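# Set lighting desk faders to taped levels, keep master

## Task

Slide every channel fader on the lighting desk to the level marked on the tape strip above that fader, and leave the master fader at the same level it had at the start.

## Robot and tools

Robot: two arms, left_arm and right_arm, each with a parallel two-finger gripper. Measured base positions in the scene frame: left_arm (+0.020, +0.360, +0.048) m, right_arm (+0.048, -0.524, +0.048) m, both turned only slightly about z. A two-camera stand is fixed behind the arms.

Frame: all positions, quaternions (wxyz), velocities and move targets use the scene frame. Its origin is at table-top height, halfway between the nominal bases. +x points out over the table, +z points up, and left_arm sits on the +y side. Left and right in images do not match the arm names. Reported hand positions can be off by a few cm, more at long reach.

Gripper geometry: fingers point along the gripper's +z axis and close along its x axis. end_effector_position is the point between the pads; fingertips extend 9.3 mm past it. The housing starts 38 mm behind that point (201 mm long across the closing direction, 46 mm wide). A block on a post sticks out about 12 cm toward the gripper's -y side and turns with it.

Row layout (used by execute_actions and move): 18 numbers, each in [-1, 1], always for both arms. Order: left dx, dy, dz, rx, ry, rz, left gripper position, force_limit, speed, then the same nine for the right arm. dx..rz are offsets, not poses. They are measured along scene axes from that arm's Hand target as it stood when the action or move began; rotation is about the Hand target's position, and rx, ry, rz form one rotation vector. Scale: 1.0 = 0.6 m or 180 degrees. A translation longer than 1.0 is shortened. Commanded orientation is clipped to within 32 degrees of the measured one each step. Six zeros re-send the current Hand target. Gripper numbers are absolute settings: position +1 = fully open (80 mm), about -0.90 = pads meet, -1 = grip until blocked; force_limit -1 about 15 N up to +1 about 35 N per pad; speed -1 = 5 mm/s up to +1 = 100 mm/s. Always repeat the gripper numbers you want kept; a 0 there is a real command.

execute_actions(actions, cameras): actions is a list of actions; each action is a table of up to 15 rows, one row per 1/30 s step, and a short table repeats its last row to fill 15 steps (0.5 s). Every row in an action counts from the same start pose, but each new action starts from the updated Hand target, so a repeated offset moves further. Images come back only for an empty actions list or when cameras are named (["all"] or names; an unknown name voids the call).

move(target, speed, blend, stop_force, zero, blocking, cameras): straight-line paths for both grippers. target is one 18-number row or a list of up to 15 rows, all offsets from the Hand targets at the move's start. speed: m/s, 0.002 to 3.6, default 0.25 (rotation up to twice that in rad/s); one value or one per target. blend: metres of corner rounding in a list, 0 = stop at each. stop_force: 3 to 120 N, ends an arm's path when its wrist sensor feels that much push against the motion; the arm then backs to just before the push but still presses somewhat. zero (only with stop_force): true re-zeros the sensor before the move; false keeps the old zero. blocking=false returns early (not allowed with stop_force). Paths cap at 10 s, do not avoid obstacles, and grippers lag and overshoot when fast. The result adds a move: line: done, off_target, moving, held or fault, plus limits=paced (pose clipped) or limits=held (steps withheld).

wait(seconds 0 to 10): arms hold their last command. stop(): brakes a running move. zoom_image(camera, region): closer view of the newest image of cam_high, cam_left_wrist or cam_right_wrist; region [x0, y0, x1, y1] in pixels, at most 504 by 504. All three cameras give 896x504 images. zero_wrist_force(arm): subtracts the current wrist reading from later ones. finished_scene(scene): ends scene 1 or 2; call nothing else in that reply. The goal must hold without the robot.

Result lines: end_effector_position (m), end_effector_quat_wxyz, velocities (m/s, rad/s), Hand target (next offsets count from it; the gripper may rest short of it, so send the missing distance as an offset), joint positions and torques (include arm weight), Wrist force/torque in the gripper's own axes plus the peak since the last report, is_grasped (1 = fingers stopped on something), width_mm, Tool commands, motor temperatures, MOTOR HOT above 70 C.

Cautions: arms are stiff, so a target even slightly beyond firm contact can trigger a fault; a net force of roughly 150 N (plus or minus 25) or a joint torque at its limit (wrist joints only about 21 N m) halts that arm for 10 s. For pushing faders, approach slowly with a modest stop_force and aim just past the needed travel; leave stop_force out when lifting off a surface. Keep the two arms and their grippers apart; the clearance check does not always prevent contact. Avoid paths close to an arm's own base. Do not hold stretched or strained poses long (overheating at 85 C brakes the arm for 30 to 60 s). Nothing may be knocked or left off the table, and avoid hits and hard presses.

Each tool is called after "Emit:" by a JSON object that holds its "api" and its "payload", one argument or row to a line.

## Session

Emit:
{"api": "execute_actions", "payload": {
  "actions": []
}}

Scene clock: 0.00 s.
left_arm: end_effector_position=(+0.0585, +0.0189, +0.2558) width_mm=79.8 is_grasped=0 end_effector_quat_wxyz=(+0.490, -0.204, +0.760, +0.376) | right_arm: end_effector_position=(+0.7873, -0.1974, +0.2943) width_mm=80.2 is_grasped=0 end_effector_quat_wxyz=(+0.021, +0.029, +0.967, -0.251)
Joint positions: left_arm=[-1.968 -1.232 1.79 -0.803 -1.359 2.016] | right_arm=[3.846 -2.596 -0.331 -2.105 1.167 -0.757]
Joint velocities: within noise
Joint torques (N m): no reading
Motor temperatures (°C): left_arm=[32 32 32 32 35 40] | right_arm=[32 28 28 37 35 30]
Wrist force (N): no reading
Wrist torque (N m): no reading
Wrist force, peak (N): no reading
Hand target: left_arm +0.0585, +0.0189, +0.2558; +0.490, -0.204, +0.760, +0.376 | right_arm +0.7873, -0.1974, +0.2943; +0.021, +0.029, +0.967, -0.251
Tool commands: left_gripper/position=+0.996 left_gripper/force_limit=+1.0 left_gripper/speed=+1.0 right_gripper/position=+1.0 right_gripper/force_limit=+1.0 right_gripper/speed=+1.0

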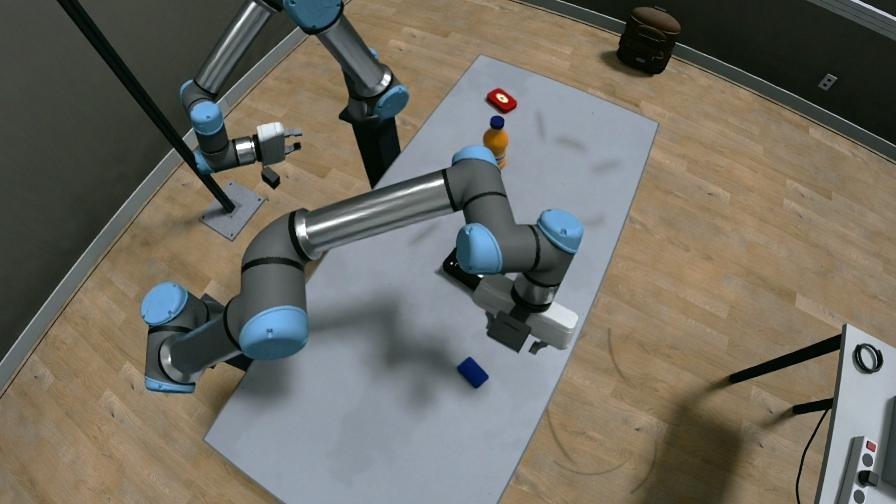

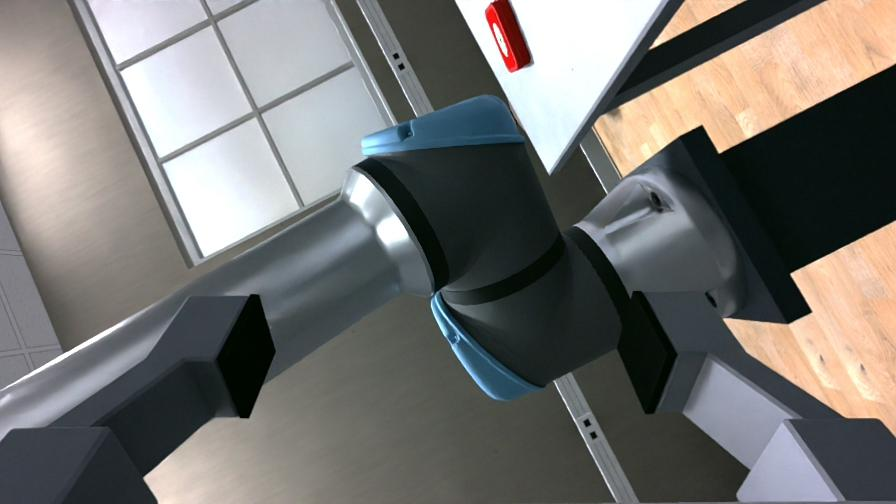

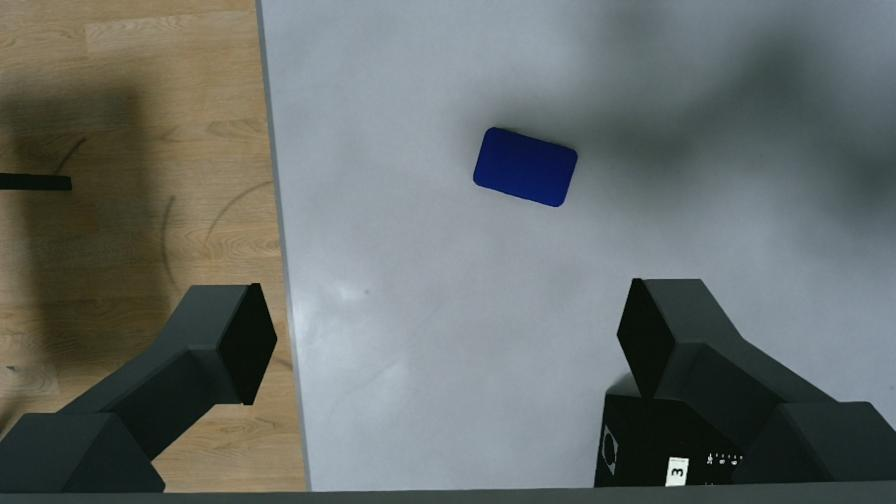

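Emit:
{"api": "move", "payload": {
  "target": [0,0,0,0,0,0,1,1,1,-0.33,0.27,0.1,0,0,0,1,1,1],
  "cameras": ["cam_high","cam_right_wrist"]
}}

Scene clock: 1.93 s.
left_arm: end_effector_position=(+0.0585, +0.0189, +0.2558) width_mm=80.0 is_grasped=0 end_effector_quat_wxyz=(+0.490, -0.204, +0.760, +0.376) | right_arm: end_effector_position=(+0.5895, -0.0355, +0.3543) width_mm=80.2 is_grasped=0 end_effector_quat_wxyz=(+0.021, +0.029, +0.967, -0.251)
Joint positions: left_arm=[-1.968 -1.232 1.79 -0.803 -1.359 2.016] | right_arm=[4.16 -2.41 -0.5 -2.229 1.283 -0.446]
Joint torques (N m): left_arm=[-1.44 -33.44 -17.43 0.9 0.2 -0.15] | right_arm=[13.46 49.95 33.92 -0.6 0.64 1.58]
Wrist force (N): left_arm=[-0.1 0.2 -0.2] | right_arm=[0.4 0.3 -0.1]
Wrist torque (N m): left_arm=[0.02 0.01 0.00] | right_arm=[0.00 -0.09 -0.06]
Wrist force, peak (N): left_arm=[-0.5 -0.3 0.0] | right_arm=[3.1 2.3 -1.3]
Hand target: left_arm +0.0585, +0.0189, +0.2558; +0.490, -0.204, +0.760, +0.376 | right_arm +0.5893, -0.0354, +0.3543; +0.021, +0.029, +0.967, -0.251
Off the commanded pose: left_arm 0.000 m, 0 deg | right_arm 0.000 m, 0 deg.
move: done
camera_calibration:
cam_right_wrist: T_world_to_cam=[[-0.997161, 0.0556539, -0.0507245, 0.605903], [0.049977, 0.992999, 0.107031, -0.0158448], [0.0563261, 0.104192, -0.992961, 0.419212], [0, 0, 0, 1]] pos_world=[0.581362, -0.0616655, 0.448691]
Images, in order (width x height): cam_high 896x504, cam_right_wrist 896x504.

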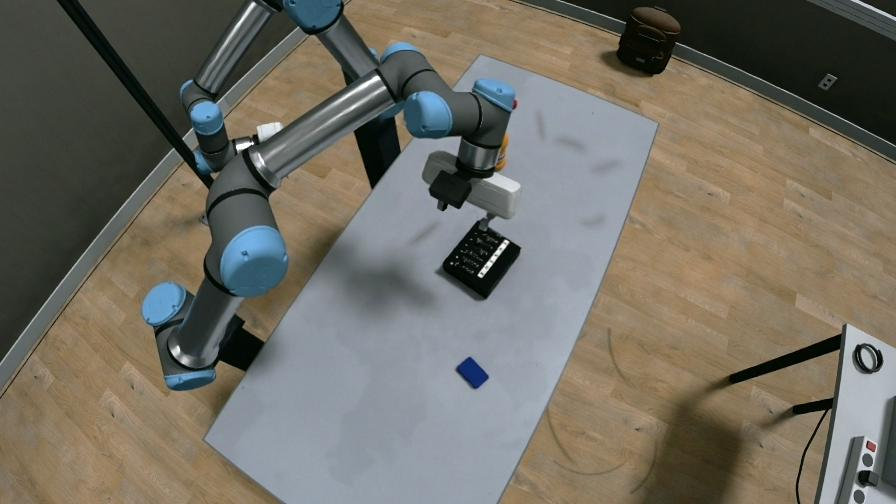

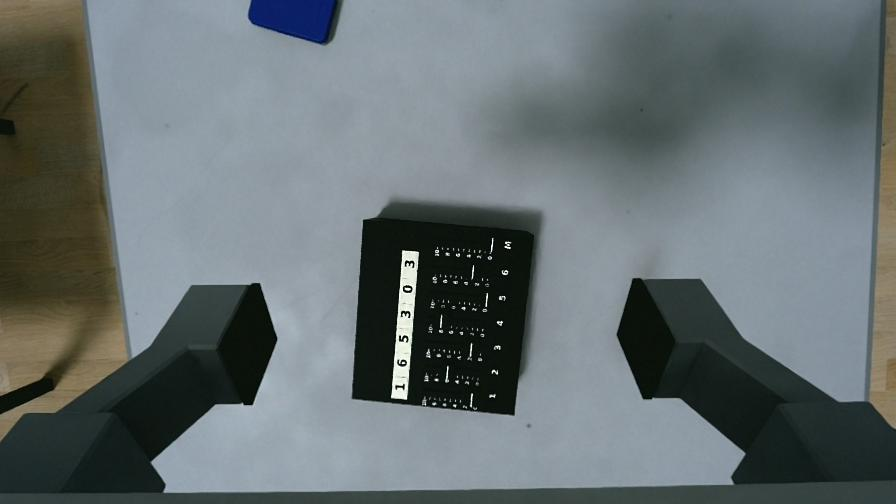

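Emit:
{"api": "zoom_image", "payload": {
  "camera": "cam_right_wrist",
  "region": [342, 206, 552, 426]
}}

Emit:
{"api": "zoom_image", "payload": {
  "camera": "cam_high",
  "region": [430, 210, 530, 300]
}}

Scaled by 2.291 from the camera's 896x504 image, which has a finer 1280x720 frame.

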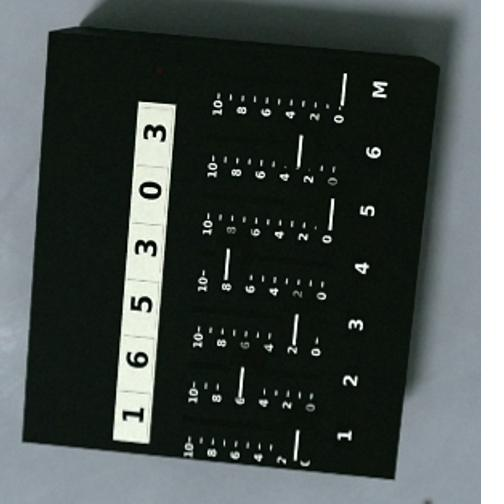

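Scaled by 5.040 from the camera's 896x504 image, which has a finer 1280x720 frame.

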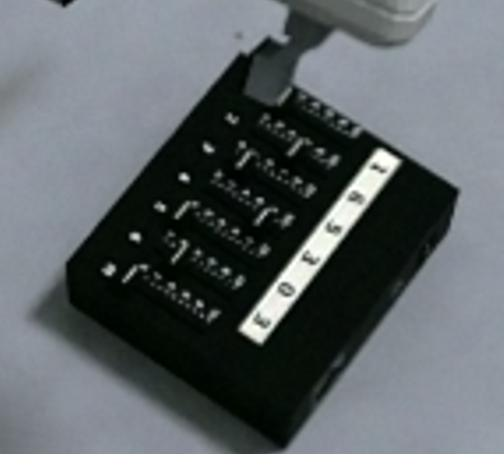

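Emit:
{"api": "move", "payload": {
  "target": [0,0,0,0,0,0,1,1,1,0.017,0.026,-0.257,0.1623,-0.0007,-0.030,1,1,1],
  "cameras": ["cam_high","cam_right_wrist"]
}}

Emit:
{"api": "zoom_image", "payload": {
  "camera": "cam_right_wrist",
  "region": [250, 60, 650, 460]
}}

Scene clock: 4.90 s.
left_arm: end_effector_position=(+0.0585, +0.0189, +0.2558) width_mm=80.0 is_grasped=0 end_effector_quat_wxyz=(+0.490, -0.204, +0.760, +0.376) | right_arm: end_effector_position=(+0.5995, -0.0198, +0.2001) width_mm=80.2 is_grasped=0 end_effector_quat_wxyz=(+0.002, +0.078, +0.997, +0.000)
Joint positions: left_arm=[-1.968 -1.232 1.79 -0.803 -1.359 2.016] | right_arm=[4.077 -2.24 -1.232 -1.237 1.567 -0.494]
Joint torques (N m): left_arm=[-1.65 -32.97 -17.55 0.91 0.22 -0.19] | right_arm=[-13.39 64.59 16.29 4.76 1.15 1.4]
Wrist force (N): left_arm=[-0.5 0.2 -0.2] | right_arm=[-0.1 1.1 -1.1]
Wrist torque (N m): left_arm=[0.02 0.05 0.00] | right_arm=[0.08 -0.04 0.07]
Wrist force, peak (N): left_arm=[-0.5 0.2 -0.2] | right_arm=[1.2 0.6 -1.2]
Hand target: left_arm +0.0585, +0.0189, +0.2558; +0.490, -0.204, +0.760, +0.376 | right_arm +0.5995, -0.0198, +0.2001; +0.002, +0.078, +0.997, +0.000
Off the commanded pose: left_arm 0.000 m, 0 deg | right_arm 0.000 m, 0 deg.
move: done
camera_calibration:
cam_right_wrist: T_world_to_cam=[[-0.986546, 0.163425, 0.00430618, 0.592059], [0.136012, 0.80588, 0.576245, -0.164655], [0.0907028, 0.569078, -0.817265, 0.217363], [0, 0, 0, 1]] pos_world=[0.586773, -0.0877624, 0.269975]
Images, in order (width x height): cam_high 896x504, cam_right_wrist 896x504.

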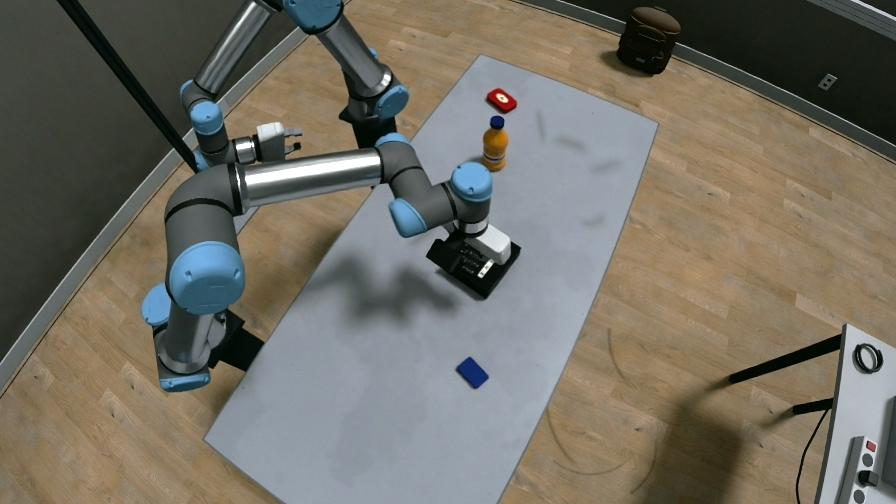

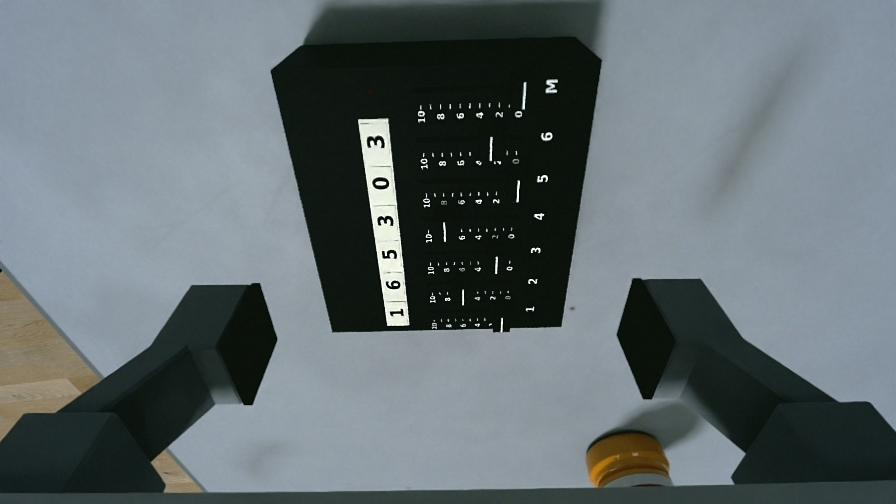

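Scaled by 1.260 from the camera's 896x504 image, which has a finer 1280x720 frame.

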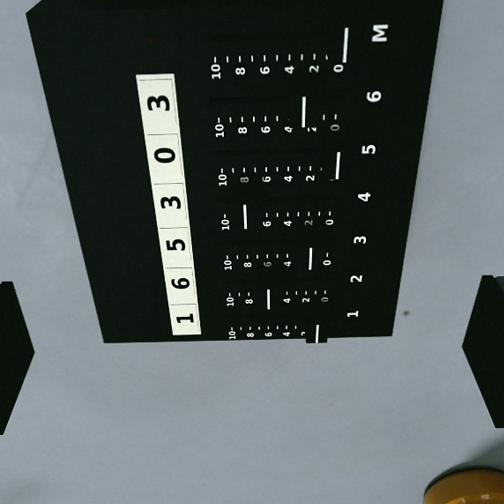

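Emit:
{"api": "move", "payload": {
  "target": [0,0,0,0,0,0,1,1,1,-0.0225,0.128,-0.15,0,0,0,-0.33,-1,1],
  "cameras": ["cam_high","cam_right_wrist"]
}}

Emit:
{"api": "zoom_image", "payload": {
  "camera": "cam_right_wrist",
  "region": [250, 60, 650, 460]
}}

Scene clock: 7.57 s.
left_arm: end_effector_position=(+0.0585, +0.0189, +0.2558) width_mm=80.0 is_grasped=0 end_effector_quat_wxyz=(+0.490, -0.204, +0.760, +0.376) | right_arm: end_effector_position=(+0.5860, +0.0569, +0.1102) width_mm=24.1 is_grasped=0 end_effector_quat_wxyz=(+0.003, +0.078, +0.997, +0.000)
Joint positions: left_arm=[-1.968 -1.232 1.79 -0.803 -1.359 2.016] | right_arm=[4.15 -2.432 -1.133 -1.145 1.567 -0.421]
Joint torques (N m): left_arm=[-1.54 -33.98 -17.24 0.88 0.29 -0.19] | right_arm=[13.76 50.11 32.91 -0.07 -0.83 1.66]
Wrist force (N): left_arm=[-0.4 0.1 -0.1] | right_arm=[0.4 1.1 -1.1]
Wrist torque (N m): left_arm=[0.01 0.04 0.00] | right_arm=[0.09 -0.05 0.00]
Wrist force, peak (N): left_arm=[-0.6 0.1 -0.2] | right_arm=[-0.2 0.3 -2.4]
Hand target: left_arm +0.0585, +0.0189, +0.2558; +0.490, -0.204, +0.760, +0.376 | right_arm +0.5860, +0.0570, +0.1101; +0.002, +0.078, +0.997, +0.000
Off the commanded pose: left_arm 0.000 m, 0 deg | right_arm 0.000 m, 0 deg.
move: done
camera_calibration:
cam_right_wrist: T_world_to_cam=[[-0.986542, 0.163453, 0.0041247, 0.566624], [0.135904, 0.80572, 0.576494, -0.172752], [0.0909065, 0.569296, -0.817091, 0.101241], [0, 0, 0, 1]] pos_world=[0.573273, -0.0110627, 0.179976]
Images, in order (width x height): cam_high 896x504, cam_right_wrist 896x504.

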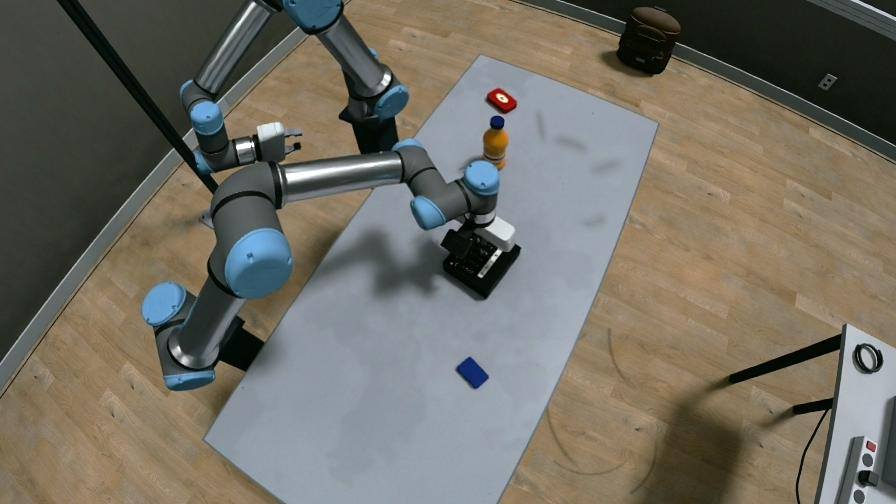

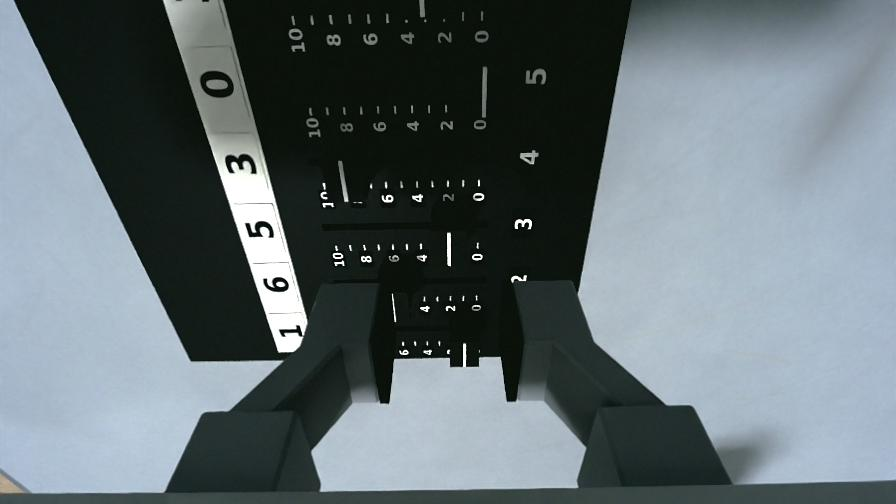

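Scaled by 1.260 from the camera's 896x504 image, which has a finer 1280x720 frame.

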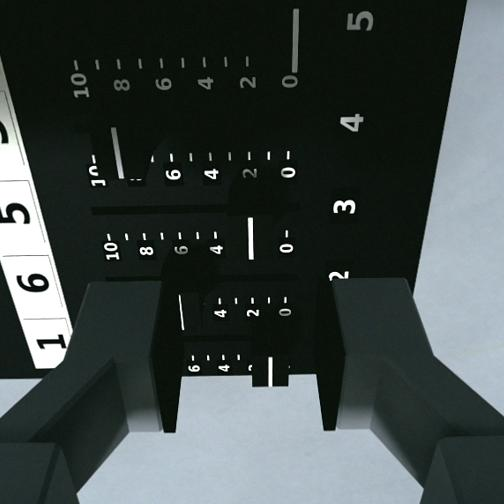

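Emit:
{"api": "move", "payload": {
  "target": [0,0,0,0,0,0,1,1,1,0,-0.0015,-0.056,0,0,0,-0.33,-1,1],
  "cameras": ["cam_right_wrist"],
  "speed": 0.04,
  "stop_force": 4
}}

Emit:
{"api": "zoom_image", "payload": {
  "camera": "cam_right_wrist",
  "region": [250, 60, 650, 460]
}}

Scene clock: 10.27 s.
left_arm: end_effector_position=(+0.0585, +0.0189, +0.2558) width_mm=80.0 is_grasped=0 end_effector_quat_wxyz=(+0.490, -0.204, +0.760, +0.376) | right_arm: end_effector_position=(+0.5860, +0.0561, +0.0765) width_mm=24.1 is_grasped=0 end_effector_quat_wxyz=(+0.002, +0.078, +0.997, +0.000)
Joint positions: left_arm=[-1.968 -1.232 1.79 -0.803 -1.359 2.016] | right_arm=[4.15 -2.469 -1.157 -1.084 1.567 -0.422]
Joint torques (N m): left_arm=[-0.81 -32.83 -17.23 0.83 0.25 -0.29] | right_arm=[-11.53 50.59 15.28 5.19 0.59 -0.95]
Wrist force (N): left_arm=[-0.2 0.2 0.0] | right_arm=[0.4 0.9 -1.0]
Wrist torque (N m): left_arm=[0.02 0.03 0.00] | right_arm=[0.08 -0.05 0.00]
Wrist force, peak (N): left_arm=[-0.7 -0.1 -0.4] | right_arm=[0.6 1.0 -1.3]
Hand target: left_arm +0.0585, +0.0189, +0.2558; +0.490, -0.204, +0.760, +0.376 | right_arm +0.5860, +0.0561, +0.0765; +0.002, +0.078, +0.997, +0.000
Off the commanded pose: left_arm 0.000 m, 0 deg | right_arm 0.000 m, 0 deg.
move: done
camera_calibration:
cam_right_wrist: T_world_to_cam=[[-0.986537, 0.163485, 0.00424903, 0.566873], [0.136015, 0.80579, 0.576369, -0.152724], [0.0908041, 0.569187, -0.817178, 0.0742299], [0, 0, 0, 1]] pos_world=[0.573273, -0.0118625, 0.146276]
Images, in order (width x height): cam_right_wrist 896x504.

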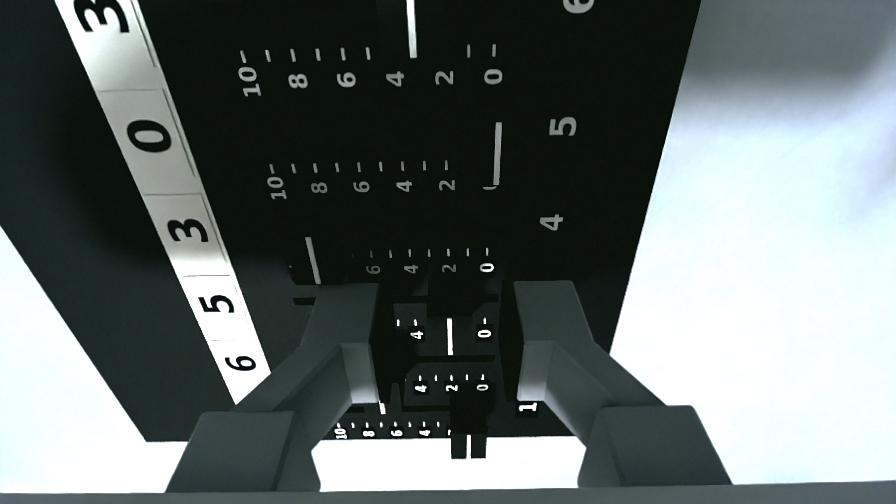

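Scaled by 1.260 from the camera's 896x504 image, which has a finer 1280x720 frame.

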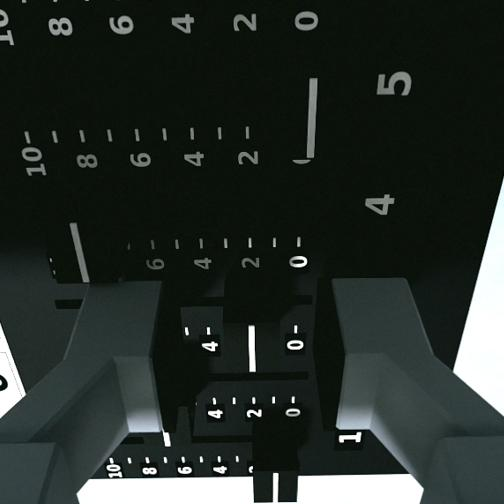

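Emit:
{"api": "move", "payload": {
  "target": [0,0,0,0,0,0,1,1,1,0,0,0,0,0,0,-1,-1,-0.6],
  "cameras": ["cam_right_wrist"]
}}

Emit:
{"api": "zoom_image", "payload": {
  "camera": "cam_right_wrist",
  "region": [250, 60, 650, 460]
}}

Scene clock: 11.67 s.
left_arm: end_effector_position=(+0.0585, +0.0189, +0.2558) width_mm=80.0 is_grasped=0 end_effector_quat_wxyz=(+0.490, -0.204, +0.760, +0.376) | right_arm: end_effector_position=(+0.5860, +0.0561, +0.0765) width_mm=9.6 is_grasped=1 end_effector_quat_wxyz=(+0.002, +0.078, +0.997, +0.000)
Joint positions: left_arm=[-1.968 -1.232 1.79 -0.803 -1.359 2.016] | right_arm=[4.15 -2.469 -1.157 -1.084 1.567 -0.422]
Joint torques (N m): left_arm=[-0.78 -32.83 -17.53 0.79 0.43 -0.33] | right_arm=[-12.78 50.73 16.26 5.12 0.4 -0.76]
Wrist force (N): left_arm=[-0.2 0.2 -0.2] | right_arm=[2.0 0.7 -0.9]
Wrist torque (N m): left_arm=[0.03 0.03 0.00] | right_arm=[0.06 -0.02 -0.01]
Wrist force, peak (N): left_arm=[-0.2 -0.4 0.1] | right_arm=[2.2 1.0 -2.0]
Hand target: left_arm +0.0585, +0.0189, +0.2558; +0.490, -0.204, +0.760, +0.376 | right_arm +0.5860, +0.0561, +0.0765; +0.002, +0.078, +0.997, +0.000
Off the commanded pose: left_arm 0.000 m, 0 deg | right_arm 0.000 m, 0 deg.
move: done
camera_calibration:
cam_right_wrist: T_world_to_cam=[[-0.986537, 0.163485, 0.00424903, 0.566873], [0.136015, 0.80579, 0.576369, -0.152724], [0.0908041, 0.569187, -0.817178, 0.0742299], [0, 0, 0, 1]] pos_world=[0.573273, -0.0118625, 0.146276]
Images, in order (width x height): cam_right_wrist 896x504.

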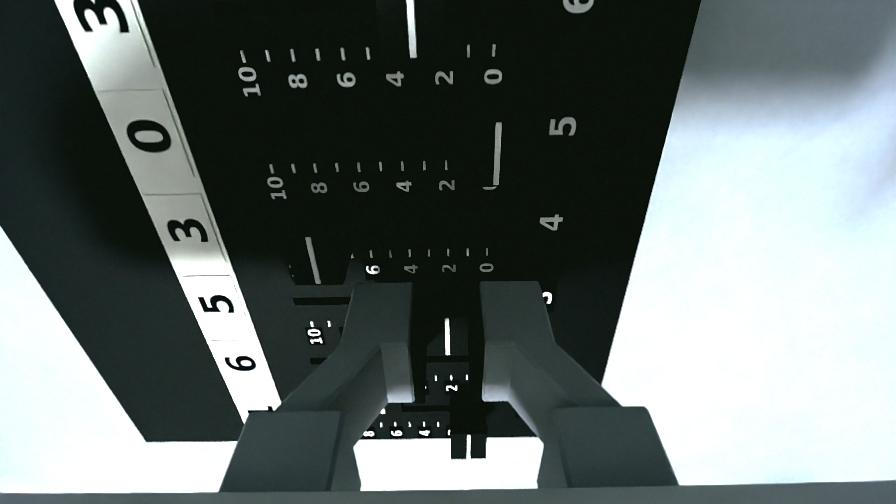

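Scaled by 1.260 from the camera's 896x504 image, which has a finer 1280x720 frame.

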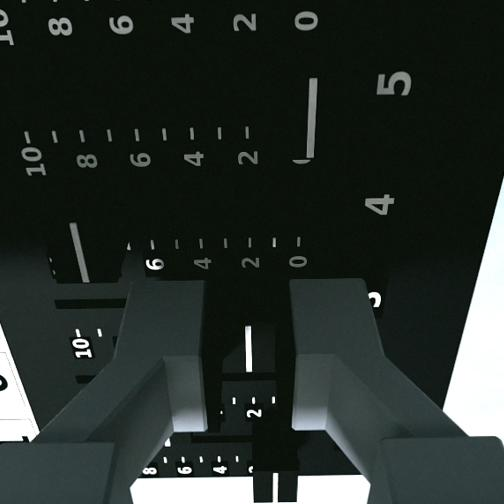

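Emit:
{"api": "move", "payload": {
  "target": [0,0,0,0,0,0,1,1,1,0.0214,-0.0034,0,0,0,0,-1,-1,-0.6],
  "cameras": ["cam_right_wrist"],
  "speed": 0.08
}}

Emit:
{"api": "zoom_image", "payload": {
  "camera": "cam_right_wrist",
  "region": [250, 60, 650, 460]
}}

Scene clock: 12.73 s.
left_arm: end_effector_position=(+0.0585, +0.0189, +0.2558) width_mm=80.0 is_grasped=0 end_effector_quat_wxyz=(+0.490, -0.204, +0.760, +0.376) | right_arm: end_effector_position=(+0.5988, +0.0541, +0.0765) width_mm=9.6 is_grasped=1 end_effector_quat_wxyz=(+0.002, +0.078, +0.997, +0.000)
Joint positions: left_arm=[-1.968 -1.232 1.79 -0.803 -1.359 2.016] | right_arm=[4.135 -2.485 -1.124 -1.1 1.567 -0.436]
Joint torques (N m): left_arm=[-1.15 -33.23 -17.46 0.64 0.4 -0.3] | right_arm=[-15.85 50.51 33.58 -0.24 0.48 -0.99]
Wrist force (N): left_arm=[-0.4 0.1 0.0] | right_arm=[2.1 2.8 -2.2]
Wrist torque (N m): left_arm=[0.02 0.04 0.00] | right_arm=[0.05 -0.01 0.04]
Wrist force, peak (N): left_arm=[-0.5 0.0 -0.2] | right_arm=[2.3 0.9 -3.9]
Hand target: left_arm +0.0585, +0.0189, +0.2558; +0.490, -0.204, +0.760, +0.376 | right_arm +0.5989, +0.0541, +0.0765; +0.002, +0.078, +0.997, +0.000
Off the commanded pose: left_arm 0.000 m, 0 deg | right_arm 0.000 m, 0 deg.
move: done
camera_calibration:
cam_right_wrist: T_world_to_cam=[[-0.986537, 0.163485, 0.00424903, 0.579729], [0.136015, 0.80579, 0.576369, -0.15284], [0.0908041, 0.569187, -0.817178, 0.0742151], [0, 0, 0, 1]] pos_world=[0.585973, -0.0138625, 0.146276]
Images, in order (width x height): cam_right_wrist 896x504.

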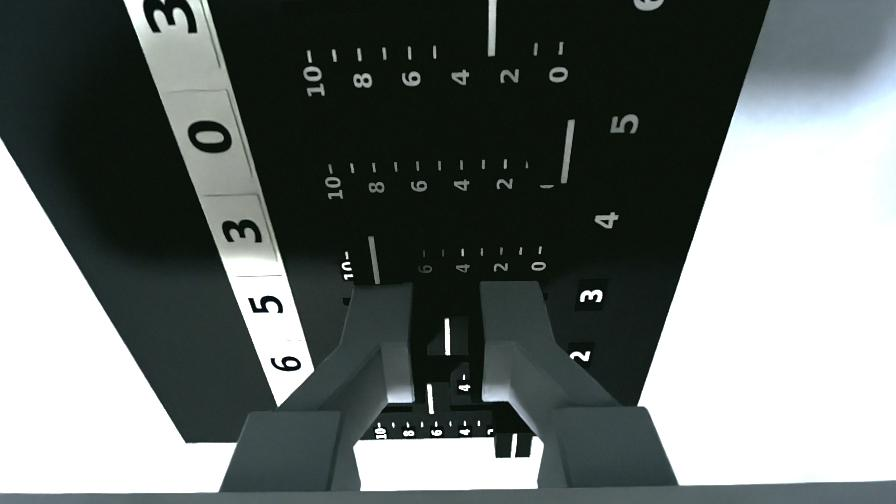

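Scaled by 1.260 from the camera's 896x504 image, which has a finer 1280x720 frame.

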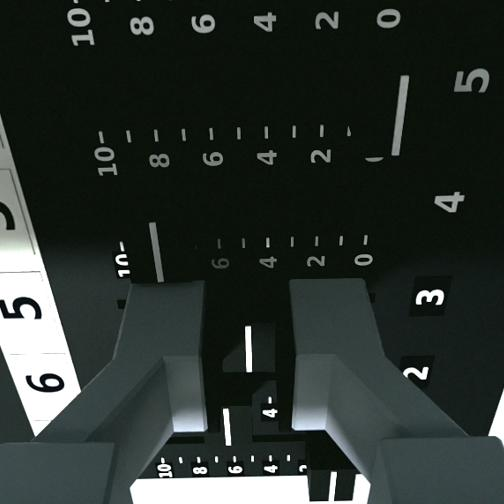

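Emit:
{"api": "move", "payload": {
  "target": [
    [0,0,0,0,0,0,1,1,1,0.001,0,0,0,0,0,-1,-1,-0.6],
    [0,0,0,0,0,0,1,1,1,0.001,0,0,0,0,0,-0.33,-1,-0.2],
    [0,0,0,0,0,0,1,1,1,0.001,0,0.075,0,0,0,-0.33,-1,-0.2]
  ],
  "cameras": ["cam_right_wrist"],
  "speed": 0.1
}}

Emit:
{"api": "zoom_image", "payload": {
  "camera": "cam_right_wrist",
  "region": [300, 60, 600, 360]
}}

Scene clock: 15.50 s.
left_arm: end_effector_position=(+0.0585, +0.0189, +0.2558) width_mm=80.0 is_grasped=0 end_effector_quat_wxyz=(+0.490, -0.204, +0.760, +0.376) | right_arm: end_effector_position=(+0.5995, +0.0540, +0.1213) width_mm=24.1 is_grasped=0 end_effector_quat_wxyz=(+0.002, +0.078, +0.997, +0.000)
Joint positions: left_arm=[-1.968 -1.232 1.79 -0.803 -1.359 2.016] | right_arm=[4.134 -2.438 -1.091 -1.181 1.567 -0.437]
Joint torques (N m): left_arm=[-0.79 -33.33 -17.36 0.81 0.42 -0.42] | right_arm=[-7.52 70.39 31.92 0.11 -0.18 -0.08]
Wrist force (N): left_arm=[-0.5 -0.1 0.0] | right_arm=[0.2 1.1 -1.0]
Wrist torque (N m): left_arm=[-0.01 0.05 0.00] | right_arm=[0.10 -0.04 0.07]
Wrist force, peak (N): left_arm=[-0.5 0.0 -0.4] | right_arm=[2.1 3.2 -2.3]
Hand target: left_arm +0.0585, +0.0189, +0.2558; +0.490, -0.204, +0.760, +0.376 | right_arm +0.5995, +0.0541, +0.1215; +0.002, +0.078, +0.997, +0.000
Off the commanded pose: left_arm 0.000 m, 0 deg | right_arm 0.000 m, 0 deg.
move: done
camera_calibration:
cam_right_wrist: T_world_to_cam=[[-0.98655, 0.163406, 0.00419142, 0.580246], [0.135918, 0.805807, 0.57637, -0.178757], [0.090805, 0.569187, -0.817178, 0.110842], [0, 0, 0, 1]] pos_world=[0.586673, -0.0138626, 0.191176]
Images, in order (width x height): cam_right_wrist 896x504.

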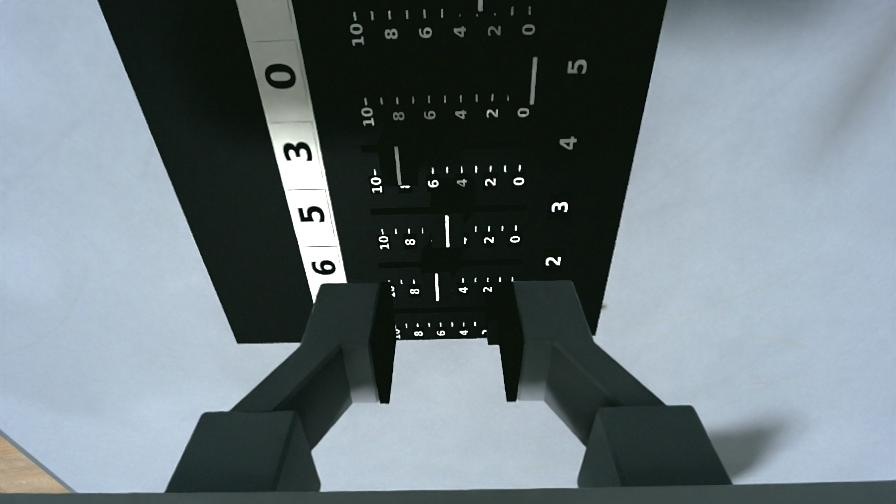

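Scaled by 1.680 from the camera's 896x504 image, which has a finer 1280x720 frame.

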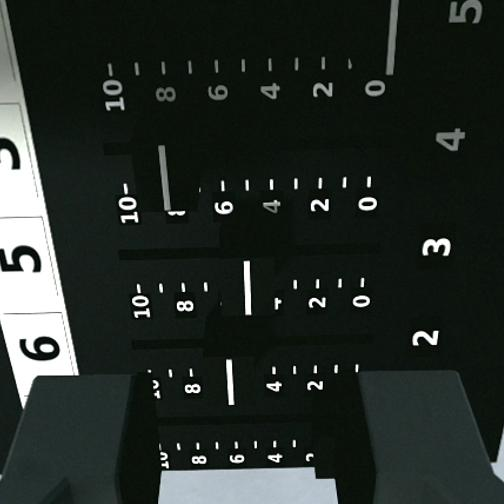

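Emit:
{"api": "move", "payload": {
  "target": [
    [0,0,0,0,0,0,1,1,1,0.015,-0.036,0,0,0,0,-0.33,-1,-0.2],
    [0,0,0,0,0,0,1,1,1,0.015,-0.036,-0.075,0,0,0,-0.33,-1,-0.2],
    [0,0,0,0,0,0,1,1,1,0.015,-0.036,-0.075,0,0,0,-1,-1,-0.6]
  ],
  "cameras": ["cam_right_wrist"],
  "speed": 0.1
}}

Emit:
{"api": "zoom_image", "payload": {
  "camera": "cam_right_wrist",
  "region": [300, 60, 600, 360]
}}

Scene clock: 18.53 s.
left_arm: end_effector_position=(+0.0585, +0.0189, +0.2558) width_mm=80.0 is_grasped=0 end_effector_quat_wxyz=(+0.490, -0.204, +0.760, +0.376) | right_arm: end_effector_position=(+0.6085, +0.0325, +0.0765) width_mm=9.7 is_grasped=1 end_effector_quat_wxyz=(+0.002, +0.078, +0.997, +0.000)
Joint positions: left_arm=[-1.968 -1.232 1.79 -0.803 -1.359 2.016] | right_arm=[4.109 -2.465 -1.164 -1.08 1.567 -0.462]
Joint torques (N m): left_arm=[-0.73 -33.71 -17.64 0.74 0.37 -0.41] | right_arm=[-9.65 50.8 14.43 4.12 -0.85 -1.03]
Wrist force (N): left_arm=[0.1 0.0 -0.2] | right_arm=[-1.3 1.4 -1.2]
Wrist torque (N m): left_arm=[0.01 -0.02 0.00] | right_arm=[0.08 -0.08 0.06]
Wrist force, peak (N): left_arm=[-0.2 0.3 -0.5] | right_arm=[-1.5 1.5 -1.6]
Hand target: left_arm +0.0585, +0.0189, +0.2558; +0.490, -0.204, +0.760, +0.376 | right_arm +0.6085, +0.0325, +0.0765; +0.002, +0.078, +0.997, +0.000
Off the commanded pose: left_arm 0.000 m, 0 deg | right_arm 0.000 m, 0 deg.
move: done
camera_calibration:
cam_right_wrist: T_world_to_cam=[[-0.986537, 0.163485, 0.00424871, 0.592829], [0.136015, 0.805791, 0.576369, -0.136754], [0.0908041, 0.569187, -0.817178, 0.0856287], [0, 0, 0, 1]] pos_world=[0.595673, -0.0354625, 0.146276]
Images, in order (width x height): cam_right_wrist 896x504.

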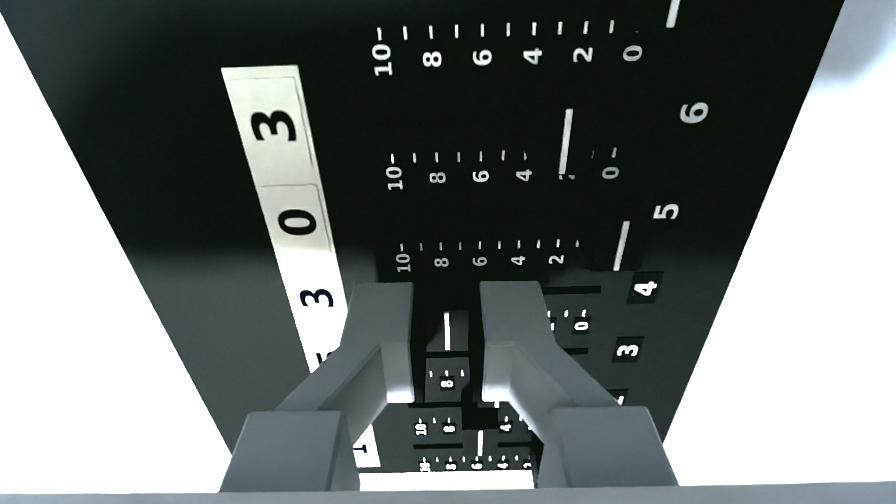

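Scaled by 1.680 from the camera's 896x504 image, which has a finer 1280x720 frame.

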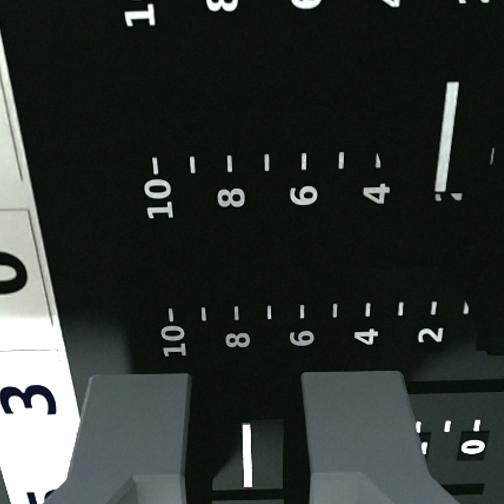

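Emit:
{"api": "move", "payload": {
  "target": [
    [0,0,0,0,0,0,1,1,1,-0.039,0.0061,0,0,0,0,-1,-1,-0.6],
    [0,0,0,0,0,0,1,1,1,-0.039,0.0061,0,0,0,0,-0.33,-1,-0.2],
    [0,0,0,0,0,0,1,1,1,-0.039,0.0061,0.075,0,0,0,-0.33,-1,-0.2]
  ],
  "cameras": ["cam_right_wrist"],
  "speed": 0.1
}}

Emit:
{"api": "zoom_image", "payload": {
  "camera": "cam_right_wrist",
  "region": [300, 60, 600, 360]
}}

Scene clock: 21.37 s.
left_arm: end_effector_position=(+0.0585, +0.0189, +0.2558) width_mm=80.0 is_grasped=0 end_effector_quat_wxyz=(+0.490, -0.204, +0.760, +0.376) | right_arm: end_effector_position=(+0.5851, +0.0361, +0.1214) width_mm=24.1 is_grasped=0 end_effector_quat_wxyz=(+0.002, +0.078, +0.997, +0.000)
Joint positions: left_arm=[-1.968 -1.232 1.79 -0.803 -1.359 2.016] | right_arm=[4.136 -2.382 -1.194 -1.133 1.567 -0.435]
Joint torques (N m): left_arm=[-0.87 -33.54 -17.33 0.68 0.4 -0.66] | right_arm=[-1.68 69.17 33.64 -0.08 -0.22 0.35]
Wrist force (N): left_arm=[-0.3 0.1 0.1] | right_arm=[0.0 0.8 -0.9]
Wrist torque (N m): left_arm=[0.01 0.05 0.01] | right_arm=[0.07 -0.02 -0.01]
Wrist force, peak (N): left_arm=[-0.6 -0.1 -0.1] | right_arm=[-1.8 3.5 -5.2]
Hand target: left_arm +0.0585, +0.0189, +0.2558; +0.490, -0.204, +0.760, +0.376 | right_arm +0.5851, +0.0361, +0.1215; +0.002, +0.078, +0.997, +0.000
Off the commanded pose: left_arm 0.000 m, 0 deg | right_arm 0.000 m, 0 deg.
move: done
camera_calibration:
cam_right_wrist: T_world_to_cam=[[-0.98655, 0.163406, 0.00419142, 0.568981], [0.135918, 0.805807, 0.57637, -0.162295], [0.090805, 0.569187, -0.817178, 0.122395], [0, 0, 0, 1]] pos_world=[0.572273, -0.0318626, 0.191176]
Images, in order (width x height): cam_right_wrist 896x504.

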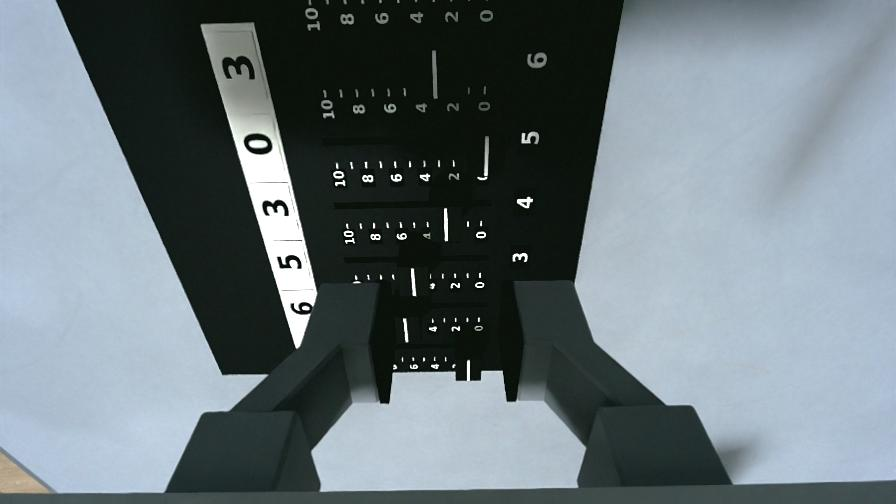

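Scaled by 1.680 from the camera's 896x504 image, which has a finer 1280x720 frame.

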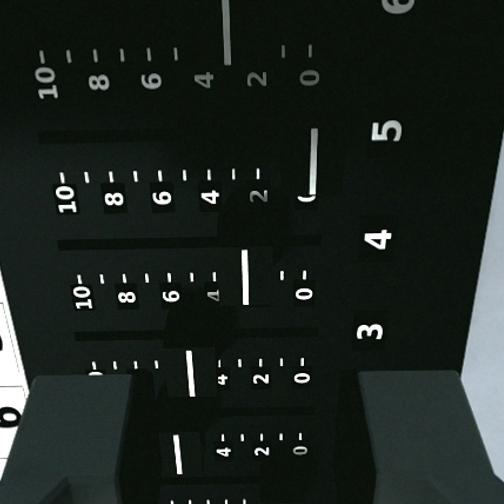

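Emit:
{"api": "move", "payload": {
  "target": [
    [0,0,0,0,0,0,1,1,1,0,0,-0.075,0,0,0,-0.33,-1,-0.2],
    [0,0,0,0,0,0,1,1,1,0,0,-0.075,0,0,0,-1,-1,-0.6],
    [0,0,0,0,0,0,1,1,1,0.0028,-0.0004,-0.075,0,0,0,-1,-1,-0.6],
    [0,0,0,0,0,0,1,1,1,0.0028,-0.0004,-0.075,0,0,0,-0.33,-1,-0.2],
    [0,0,0,0,0,0,1,1,1,0.0028,-0.0004,0,0,0,0,-0.33,-1,-0.2]
  ],
  "cameras": ["cam_right_wrist"],
  "speed": 0.12
}}

Emit:
{"api": "zoom_image", "payload": {
  "camera": "cam_right_wrist",
  "region": [300, 60, 600, 360]
}}

Scene clock: 25.70 s.
left_arm: end_effector_position=(+0.0585, +0.0189, +0.2558) width_mm=80.0 is_grasped=0 end_effector_quat_wxyz=(+0.490, -0.204, +0.760, +0.376) | right_arm: end_effector_position=(+0.5868, +0.0359, +0.1213) width_mm=24.1 is_grasped=0 end_effector_quat_wxyz=(+0.002, +0.078, +0.997, +0.000)
Joint positions: left_arm=[-1.968 -1.232 1.79 -0.803 -1.359 2.016] | right_arm=[4.134 -2.385 -1.19 -1.135 1.567 -0.437]
Joint torques (N m): left_arm=[-0.88 -33.44 -18.11 0.66 0.52 -0.75] | right_arm=[-7.97 69.08 33.35 0.31 -0.58 0.55]
Wrist force (N): left_arm=[-0.4 -0.2 -0.4] | right_arm=[0.2 1.1 -0.6]
Wrist torque (N m): left_arm=[-0.01 0.05 0.00] | right_arm=[0.10 -0.03 -0.01]
Wrist force, peak (N): left_arm=[-0.5 0.2 0.5] | right_arm=[1.8 0.8 -3.9]
Hand target: left_arm +0.0585, +0.0189, +0.2558; +0.490, -0.204, +0.760, +0.376 | right_arm +0.5868, +0.0359, +0.1215; +0.002, +0.078, +0.997, +0.000
Off the commanded pose: left_arm 0.000 m, 0 deg | right_arm 0.000 m, 0 deg.
move: done
camera_calibration:
cam_right_wrist: T_world_to_cam=[[-0.98655, 0.163406, 0.00419142, 0.570691], [0.135918, 0.805807, 0.57637, -0.162365], [0.090805, 0.569187, -0.817178, 0.122355], [0, 0, 0, 1]] pos_world=[0.573973, -0.0320626, 0.191176]
Images, in order (width x height): cam_right_wrist 896x504.

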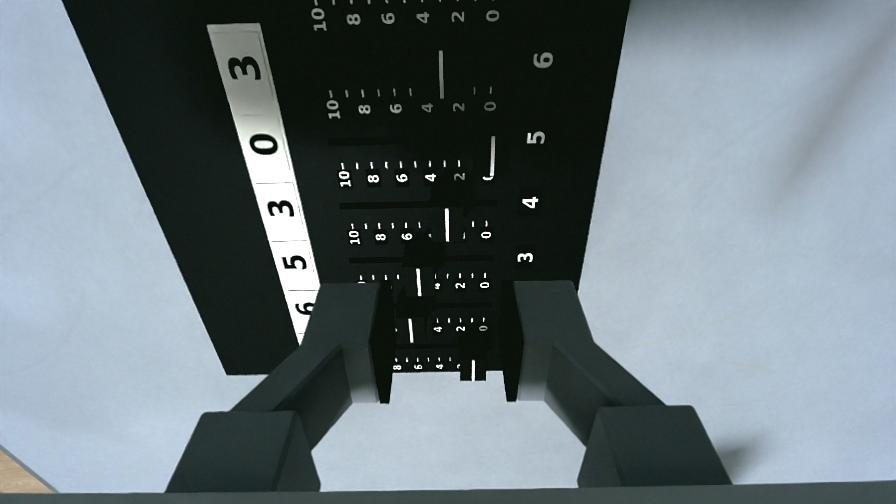

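Scaled by 1.680 from the camera's 896x504 image, which has a finer 1280x720 frame.

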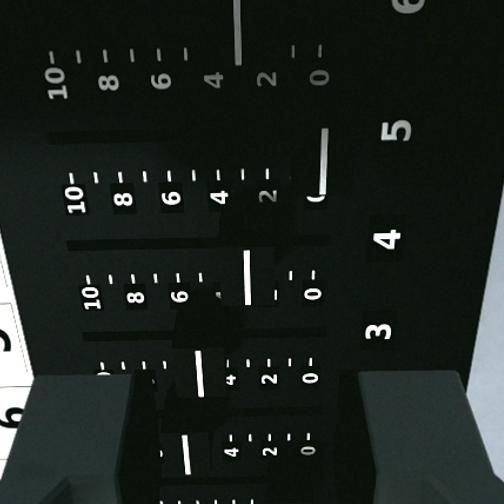

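Emit:
{"api": "finished_scene", "payload": {
  "scene": 1
}}

The scene is finished: the task was done.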